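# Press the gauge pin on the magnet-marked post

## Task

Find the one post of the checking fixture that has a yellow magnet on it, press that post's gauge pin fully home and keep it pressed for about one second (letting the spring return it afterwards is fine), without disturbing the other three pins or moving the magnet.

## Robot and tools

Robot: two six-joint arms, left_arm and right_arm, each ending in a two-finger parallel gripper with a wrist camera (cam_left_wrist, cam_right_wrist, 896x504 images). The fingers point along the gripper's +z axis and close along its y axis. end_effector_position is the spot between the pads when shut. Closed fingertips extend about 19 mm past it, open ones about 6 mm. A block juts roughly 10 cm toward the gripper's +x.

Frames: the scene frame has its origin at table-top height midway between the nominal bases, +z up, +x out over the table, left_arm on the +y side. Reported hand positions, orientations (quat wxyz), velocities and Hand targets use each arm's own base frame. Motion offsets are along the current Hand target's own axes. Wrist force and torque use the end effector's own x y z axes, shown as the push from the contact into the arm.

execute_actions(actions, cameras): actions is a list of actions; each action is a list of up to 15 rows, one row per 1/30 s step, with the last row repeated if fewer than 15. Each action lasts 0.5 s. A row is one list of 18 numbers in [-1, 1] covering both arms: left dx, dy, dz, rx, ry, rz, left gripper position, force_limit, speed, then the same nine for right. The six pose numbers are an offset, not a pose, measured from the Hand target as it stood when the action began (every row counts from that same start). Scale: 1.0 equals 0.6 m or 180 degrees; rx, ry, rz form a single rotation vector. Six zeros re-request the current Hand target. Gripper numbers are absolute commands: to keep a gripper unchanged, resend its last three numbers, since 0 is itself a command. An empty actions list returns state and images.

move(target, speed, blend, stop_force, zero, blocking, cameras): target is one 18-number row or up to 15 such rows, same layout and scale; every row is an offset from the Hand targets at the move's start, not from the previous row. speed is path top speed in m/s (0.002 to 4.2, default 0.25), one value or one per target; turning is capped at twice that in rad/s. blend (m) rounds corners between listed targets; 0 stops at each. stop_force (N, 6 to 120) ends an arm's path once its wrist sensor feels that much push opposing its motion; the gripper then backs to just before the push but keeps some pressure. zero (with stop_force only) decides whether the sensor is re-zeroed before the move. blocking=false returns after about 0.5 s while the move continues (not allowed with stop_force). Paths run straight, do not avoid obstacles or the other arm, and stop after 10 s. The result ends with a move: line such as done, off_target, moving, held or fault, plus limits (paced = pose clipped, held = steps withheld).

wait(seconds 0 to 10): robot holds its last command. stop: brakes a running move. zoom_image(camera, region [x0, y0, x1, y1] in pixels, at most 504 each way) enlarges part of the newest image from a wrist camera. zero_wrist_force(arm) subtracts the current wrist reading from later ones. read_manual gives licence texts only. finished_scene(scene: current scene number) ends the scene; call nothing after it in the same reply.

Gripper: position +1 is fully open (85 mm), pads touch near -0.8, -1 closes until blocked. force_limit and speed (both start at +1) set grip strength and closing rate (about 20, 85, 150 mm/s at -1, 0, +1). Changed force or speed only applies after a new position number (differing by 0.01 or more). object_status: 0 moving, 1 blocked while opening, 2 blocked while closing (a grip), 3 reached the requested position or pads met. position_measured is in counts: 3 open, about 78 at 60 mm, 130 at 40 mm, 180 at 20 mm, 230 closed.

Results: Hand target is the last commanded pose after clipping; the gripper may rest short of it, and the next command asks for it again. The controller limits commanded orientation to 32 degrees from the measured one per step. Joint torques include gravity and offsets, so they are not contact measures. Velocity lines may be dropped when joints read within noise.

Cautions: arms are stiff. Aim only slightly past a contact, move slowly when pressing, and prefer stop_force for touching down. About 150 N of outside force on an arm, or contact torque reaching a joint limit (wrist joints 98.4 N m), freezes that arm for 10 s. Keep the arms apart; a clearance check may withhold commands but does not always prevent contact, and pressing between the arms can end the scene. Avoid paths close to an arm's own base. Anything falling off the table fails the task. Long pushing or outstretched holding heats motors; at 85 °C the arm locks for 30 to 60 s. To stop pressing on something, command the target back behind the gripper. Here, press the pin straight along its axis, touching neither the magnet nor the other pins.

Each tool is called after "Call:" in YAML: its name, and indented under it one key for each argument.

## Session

Call:
execute_actions:
  actions: []

Scene clock: 0.00 s.
left_arm: end_effector_position=(+0.3071, -0.4220, +0.1602) position_measured=3 object_status=3 end_effector_quat_wxyz=(+0.066, +0.956, -0.074, +0.275) | right_arm: end_effector_position=(+0.4900, -0.3027, +0.2369) position_measured=3 object_status=3 end_effector_quat_wxyz=(+0.548, -0.467, -0.511, -0.471)
Joint positions: left_arm=[-1.763 -1.739 2.857 -2.766 -1.003 1.555] | right_arm=[2.511 -2.074 -2.06 -2.212 2.389 -0.015]
Joint velocities: within noise
Joint torques (N m): no reading
Motor temperatures (°C): left_arm=[24 35 26 38 34 33] | right_arm=[28 35 35 36 33 38]
Wrist force (N): no reading
Wrist torque (N m): no reading
Wrist force, peak (N): no reading
Hand target: left_arm +0.3071, -0.4220, +0.1602; +0.066, +0.956, -0.074, +0.275 | right_arm +0.4900, -0.3027, +0.2369; +0.548, -0.467, -0.511, -0.471
Tool commands: left_gripper/position=+1.0 left_gripper/force_limit=+1.0 left_gripper/speed=+1.0 right_gripper/position=+1.0 right_gripper/force_limit=+1.0 right_gripper/speed=+1.0
camera_calibration:
cam_left_wrist: T_world_to_cam=[[-0.204299, -0.976285, 0.0716159, -0.353754], [-0.955218, 0.182823, -0.232669, 0.427195], [0.214058, -0.115943, -0.969916, 0.170568], [0, 0, 0, 1]] pos_world=[0.299281, -0.40369, 0.290166]
cam_right_wrist: T_world_to_cam=[[0.98966, 0.130322, -0.059914, -0.419077], [-0.0206188, -0.284112, -0.958569, 0.167032], [-0.141945, 0.949893, -0.278487, 0.549542], [0, 0, 0, 1]] pos_world=[0.496192, -0.419935, 0.288044]

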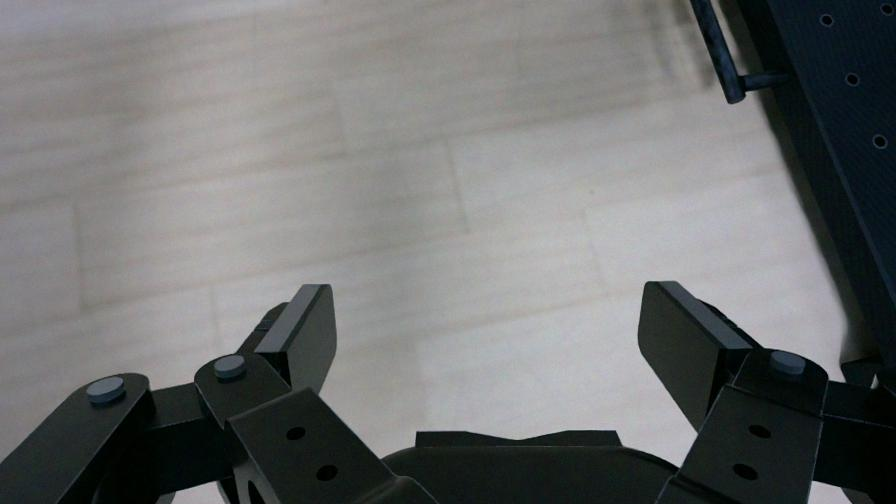

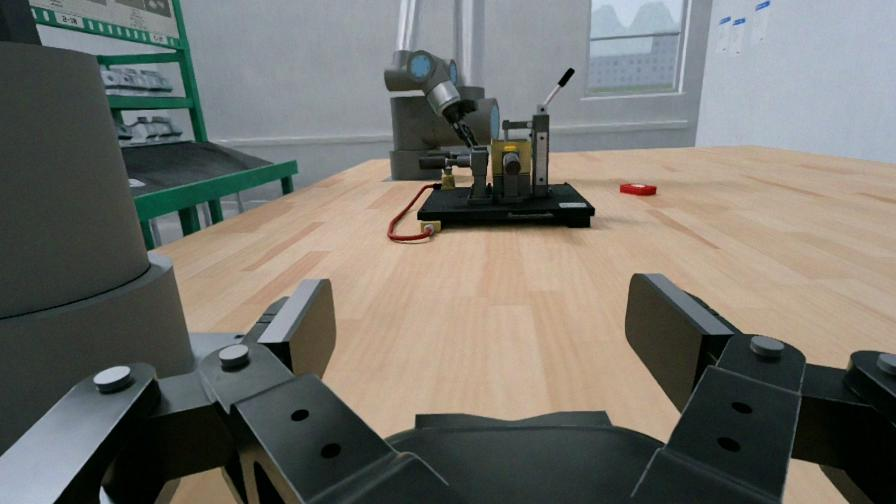

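Call:
zoom_image:
  camera: "cam_right_wrist"
  region: [370, 90, 620, 250]

Scaled by 2.016 from the camera's 896x504 image, which has a finer 1280x720 frame.

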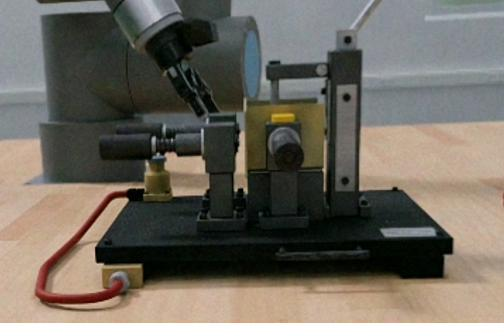

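Call:
move:
  target: [0,0,0,0,0,0,1,1,1,-0.049,0.119,0.701,0,0,0,-1,-1,0]
  speed: 0.4

Call:
move:
  target: [0,0,0,0,0,0,1,1,1,-0.049,0.119,0.701,0,0,0,-1,-1,0]
  speed: 0.4
  cameras: ["cam_right_wrist"]

Scene clock: 3.50 s.
left_arm: end_effector_position=(+0.3071, -0.4220, +0.1602) position_measured=3 object_status=3 end_effector_quat_wxyz=(+0.066, +0.956, -0.074, +0.275) | right_arm: end_effector_position=(+0.5092, +0.1242, +0.2233) position_measured=232 object_status=3 end_effector_quat_wxyz=(+0.548, -0.467, -0.511, -0.470)
Joint positions: left_arm=[-1.763 -1.739 2.857 -2.766 -1.003 1.555] | right_arm=[3.126 -1.955 -2.367 -2.261 2.999 -0.268]
Joint torques (N m): left_arm=[2.88 -13.06 -55.58 -9.78 3.38 -1.05] | right_arm=[18.37 89.75 44.9 -6.18 3.18 -8.96]
Wrist force (N): left_arm=[-0.1 -0.4 -0.2] | right_arm=[0.8 0.0 1.2]
Wrist torque (N m): left_arm=[-0.08 0.02 0.00] | right_arm=[0.12 -0.26 0.11]
Wrist force, peak (N): left_arm=[0.3 0.3 -0.4] | right_arm=[0.5 -0.1 4.9]
Hand target: left_arm +0.3071, -0.4220, +0.1602; +0.066, +0.956, -0.074, +0.275 | right_arm +0.5092, +0.1243, +0.2233; +0.548, -0.467, -0.511, -0.471
Off the commanded pose: left_arm 0.000 m, 0 deg | right_arm 0.000 m, 0 deg.
move: done

Scene clock: 5.27 s.
left_arm: end_effector_position=(+0.3071, -0.4220, +0.1602) position_measured=3 object_status=3 end_effector_quat_wxyz=(+0.066, +0.956, -0.074, +0.275) | right_arm: end_effector_position=(+0.5284, +0.5511, +0.2098) position_measured=232 object_status=3 end_effector_quat_wxyz=(+0.548, -0.467, -0.511, -0.471)
Joint positions: left_arm=[-1.763 -1.739 2.857 -2.766 -1.003 1.555] | right_arm=[3.843 -1.943 -2.421 -1.842 3.723 0.095]
Joint torques (N m): left_arm=[-1.29 -12.77 -55.36 -10.45 3.25 -1.34] | right_arm=[18.27 101.63 50.99 9.03 4.9 6.49]
Wrist force (N): left_arm=[-0.3 0.0 0.0] | right_arm=[1.2 -0.5 0.9]
Wrist torque (N m): left_arm=[-0.01 0.07 0.00] | right_arm=[-0.09 -0.40 -0.38]
Wrist force, peak (N): left_arm=[0.2 -0.3 -0.4] | right_arm=[0.2 -0.1 5.5]
Hand target: left_arm +0.3071, -0.4220, +0.1602; +0.066, +0.956, -0.074, +0.275 | right_arm +0.5284, +0.5513, +0.2098; +0.548, -0.467, -0.511, -0.471
Off the commanded pose: left_arm 0.000 m, 0 deg | right_arm 0.000 m, 0 deg.
move: done
camera_calibration:
cam_right_wrist: T_world_to_cam=[[0.989659, 0.130322, -0.0599332, -0.569867], [-0.0206195, -0.284233, -0.958534, 0.384462], [-0.141953, 0.949857, -0.278606, -0.263536], [0, 0, 0, 1]] pos_world=[0.534492, 0.433864, 0.260944]
Images, in order (width x height): cam_right_wrist 896x504.

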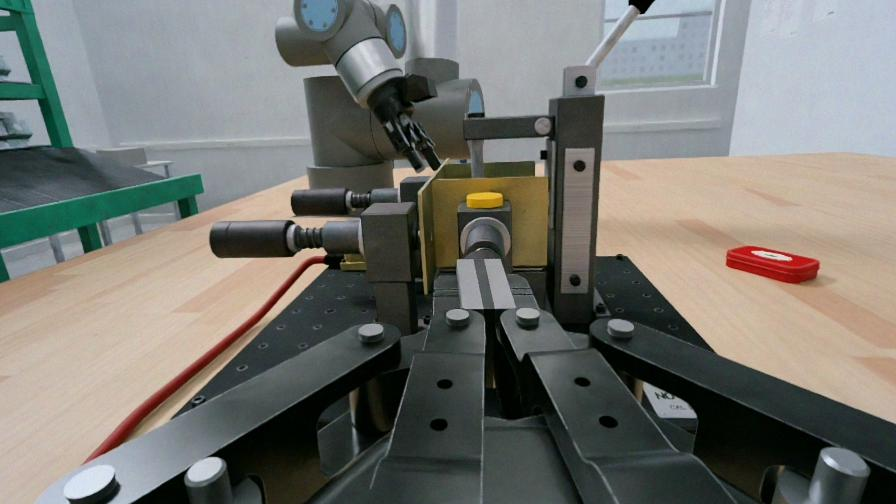

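Call:
move:
  target: [0,0,0,0,0,0,1,1,1,-0.1055,-0.013,0.1135,0,0,0,-1,-1,0]
  stop_force: 15
  speed: 0.12
  cameras: ["cam_right_wrist"]

Scene clock: 7.67 s.
left_arm: end_effector_position=(+0.3071, -0.4220, +0.1602) position_measured=3 object_status=3 end_effector_quat_wxyz=(+0.066, +0.956, -0.074, +0.275) | right_arm: end_effector_position=(+0.5102, +0.6203, +0.1497) position_measured=232 object_status=3 end_effector_quat_wxyz=(+0.548, -0.467, -0.511, -0.471)
Joint positions: left_arm=[-1.763 -1.739 2.857 -2.766 -1.003 1.555] | right_arm=[3.951 -2.051 -2.414 -1.751 3.831 0.082]
Joint torques (N m): left_arm=[-2 -15.12 -54.55 -10.16 3.31 -0.84] | right_arm=[20.8 102.86 45.16 10.08 4.63 -4.56]
Wrist force (N): left_arm=[0.1 0.1 0.1] | right_arm=[0.7 -0.9 0.5]
Wrist torque (N m): left_arm=[0.01 -0.01 0.00] | right_arm=[-0.17 -0.18 0.06]
Wrist force, peak (N): left_arm=[0.4 0.1 -0.4] | right_arm=[2.9 -0.3 -0.6]
Hand target: left_arm +0.3071, -0.4220, +0.1602; +0.066, +0.956, -0.074, +0.275 | right_arm +0.5102, +0.6203, +0.1497; +0.548, -0.467, -0.511, -0.471
Off the commanded pose: left_arm 0.000 m, 0 deg | right_arm 0.000 m, 0 deg.
move: done
camera_calibration:
cam_right_wrist: T_world_to_cam=[[0.98966, 0.130322, -0.059914, -0.564579], [-0.0206188, -0.284112, -0.958569, 0.346097], [-0.141945, 0.949893, -0.278487, -0.348626], [0, 0, 0, 1]] pos_world=[0.516392, 0.503065, 0.200844]
Images, in order (width x height): cam_right_wrist 896x504.

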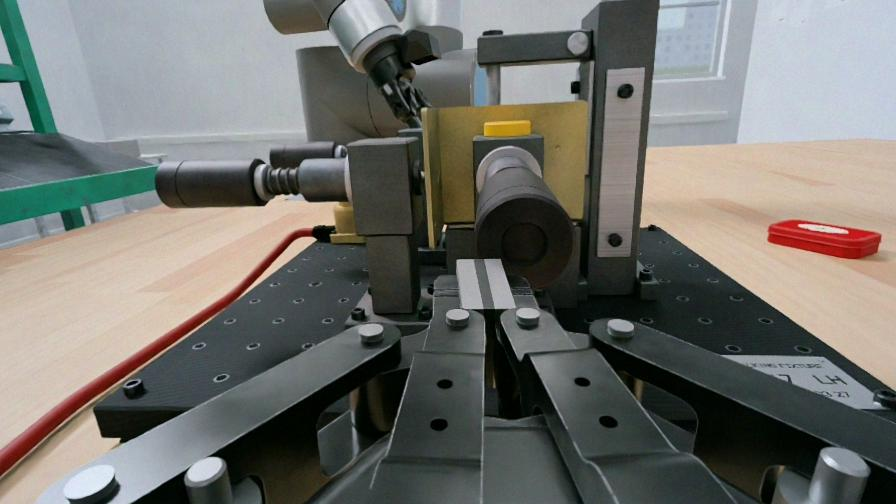

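Call:
move:
  target: [0,0,0,0,0,0,1,1,1,0.002,0.029,0.017,0,0,0,-1,-1,0]
  speed: 0.1

Call:
move:
  target: [0,0,0,0,0,0,1,1,1,0.007,0.0085,0.15,0,0,0,-1,-1,0]
  speed: 0.013
  stop_force: 40
  cameras: ["cam_right_wrist"]

Scene clock: 9.10 s.
left_arm: end_effector_position=(+0.3071, -0.4220, +0.1602) position_measured=3 object_status=3 end_effector_quat_wxyz=(+0.066, +0.956, -0.074, +0.275) | right_arm: end_effector_position=(+0.5262, +0.6324, +0.1508) position_measured=232 object_status=3 end_effector_quat_wxyz=(+0.548, -0.467, -0.511, -0.471)
Joint positions: left_arm=[-1.763 -1.739 2.857 -2.766 -1.003 1.555] | right_arm=[3.946 -2.058 -2.385 -1.772 3.826 0.083]
Joint torques (N m): left_arm=[0.62 -9.93 -55.85 -10 2.99 -1.07] | right_arm=[-17.06 109.25 44.2 1.36 -2.62 5.07]
Wrist force (N): left_arm=[0.1 -0.1 -0.1] | right_arm=[0.6 -3.2 -7.0]
Wrist torque (N m): left_arm=[-0.03 -0.01 0.00] | right_arm=[-0.17 -0.21 -0.16]
Wrist force, peak (N): left_arm=[0.2 0.0 -0.4] | right_arm=[0.3 -3.1 -7.1]
Hand target: left_arm +0.3071, -0.4220, +0.1602; +0.066, +0.956, -0.074, +0.275 | right_arm +0.5263, +0.6325, +0.1508; +0.548, -0.467, -0.511, -0.471
Off the commanded pose: left_arm 0.000 m, 0 deg | right_arm 0.000 m, 0 deg.
move: done

Scene clock: 11.57 s.
left_arm: end_effector_position=(+0.3071, -0.4220, +0.1602) position_measured=3 object_status=3 end_effector_quat_wxyz=(+0.066, +0.956, -0.074, +0.275) | right_arm: end_effector_position=(+0.5252, +0.6501, +0.1523) position_measured=232 object_status=3 end_effector_quat_wxyz=(+0.548, -0.467, -0.511, -0.471)
Joint positions: left_arm=[-1.763 -1.739 2.857 -2.766 -1.003 1.555] | right_arm=[3.967 -2.06 -2.374 -1.784 3.847 0.08]
Joint torques (N m): left_arm=[-2.92 -13.66 -57.18 -10 2.36 -0.98] | right_arm=[12.48 128.35 43.8 13.15 -3.98 1.73]
Wrist force (N): left_arm=[0.2 0.1 -0.1] | right_arm=[7.6 -0.9 -47.8]
Wrist torque (N m): left_arm=[0.02 -0.03 0.00] | right_arm=[-0.40 -0.31 0.04]
Wrist force, peak (N): left_arm=[0.5 0.1 -0.3] | right_arm=[23.5 1.7 -106.1]
Hand target: left_arm +0.3071, -0.4220, +0.1602; +0.066, +0.956, -0.074, +0.275 | right_arm +0.5252, +0.6501, +0.1523; +0.548, -0.467, -0.511, -0.471 (not the last commanded pose)
Off the commanded pose: left_arm 0.000 m, 0 deg | right_arm 0.073 m, 0 deg.
move: contact (right_arm)
camera_calibration:
cam_right_wrist: T_world_to_cam=[[0.989659, 0.130318, -0.0599287, -0.583147], [-0.0206342, -0.284113, -0.958569, 0.357374], [-0.141945, 0.949893, -0.278487, -0.37408], [0, 0, 0, 1]] pos_world=[0.531392, 0.532865, 0.203444]
Images, in order (width x height): cam_right_wrist 896x504.

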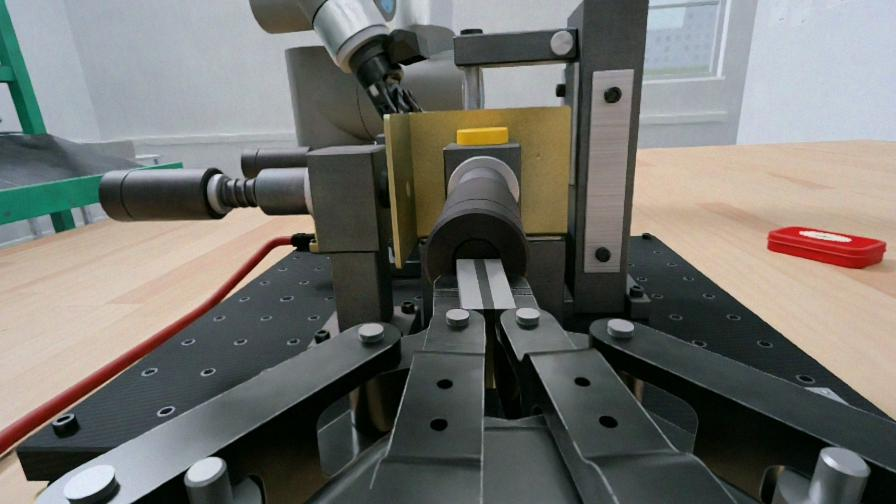

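Call:
wait:
  seconds: 1.2

Call:
move:
  target: [0,0,0,0,0,0,1,1,1,-0.002,-0.003,-0.07,0,0,0,-1,-1,0]
  speed: 0.06

Call:
finished_scene:
  scene: 3

Scene clock: 14.57 s.
left_arm: end_effector_position=(+0.3071, -0.4220, +0.1602) position_measured=3 object_status=3 end_effector_quat_wxyz=(+0.066, +0.956, -0.074, +0.275) | right_arm: end_effector_position=(+0.5252, +0.6501, +0.1523) position_measured=232 object_status=3 end_effector_quat_wxyz=(+0.548, -0.467, -0.511, -0.471)
Joint positions: left_arm=[-1.763 -1.739 2.857 -2.766 -1.003 1.555] | right_arm=[3.967 -2.06 -2.374 -1.784 3.847 0.08]
Joint torques (N m): left_arm=[3.52 -10.97 -55.28 -10.42 2.55 -0.65] | right_arm=[13.09 136.81 41.14 9.08 -3.56 4.31]
Wrist force (N): left_arm=[0.1 0.0 -0.1] | right_arm=[7.8 -1.0 -44.6]
Wrist torque (N m): left_arm=[0.00 -0.01 0.00] | right_arm=[-0.38 -0.32 0.04]
Wrist force, peak (N): left_arm=[0.2 -0.1 -0.5] | right_arm=[7.9 -1.0 -47.5]
Hand target: left_arm +0.3071, -0.4220, +0.1602; +0.066, +0.956, -0.074, +0.275 | right_arm +0.5252, +0.6501, +0.1523; +0.548, -0.467, -0.511, -0.471 (not the last commanded pose)
Tool commands: left_gripper/position=+1.0 left_gripper/force_limit=+1.0 left_gripper/speed=+1.0 right_gripper/position=-1.0 right_gripper/force_limit=-1.0 right_gripper/speed=+0.0
Off the commanded pose: left_arm 0.000 m, 0 deg | right_arm 0.073 m, 0 deg.
wait: 1.20 s; at rest from the start

Scene clock: 15.67 s.
left_arm: end_effector_position=(+0.3071, -0.4220, +0.1602) position_measured=3 object_status=3 end_effector_quat_wxyz=(+0.066, +0.956, -0.074, +0.275) | right_arm: end_effector_position=(+0.5284, +0.6084, +0.1494) position_measured=232 object_status=3 end_effector_quat_wxyz=(+0.548, -0.467, -0.511, -0.471)
Joint positions: left_arm=[-1.763 -1.739 2.857 -2.766 -1.003 1.555] | right_arm=[3.915 -2.056 -2.399 -1.758 3.795 0.086]
Joint torques (N m): left_arm=[3.22 -11.07 -58.11 -9.73 3.27 -1.67] | right_arm=[-1.59 142.61 18.29 9.7 -2.99 6.2]
Wrist force (N): left_arm=[-0.1 -0.2 -0.1] | right_arm=[0.5 -0.9 0.8]
Wrist torque (N m): left_arm=[-0.04 0.03 0.00] | right_arm=[-0.16 -0.15 -0.35]
Wrist force, peak (N): left_arm=[0.0 0.4 -0.3] | right_arm=[8.4 -1.2 -43.7]
Hand target: left_arm +0.3071, -0.4220, +0.1602; +0.066, +0.956, -0.074, +0.275 | right_arm +0.5284, +0.6083, +0.1494; +0.548, -0.467, -0.511, -0.471
Off the commanded pose: left_arm 0.000 m, 0 deg | right_arm 0.000 m, 0 deg.
move: done

The scene is finished: the task was done.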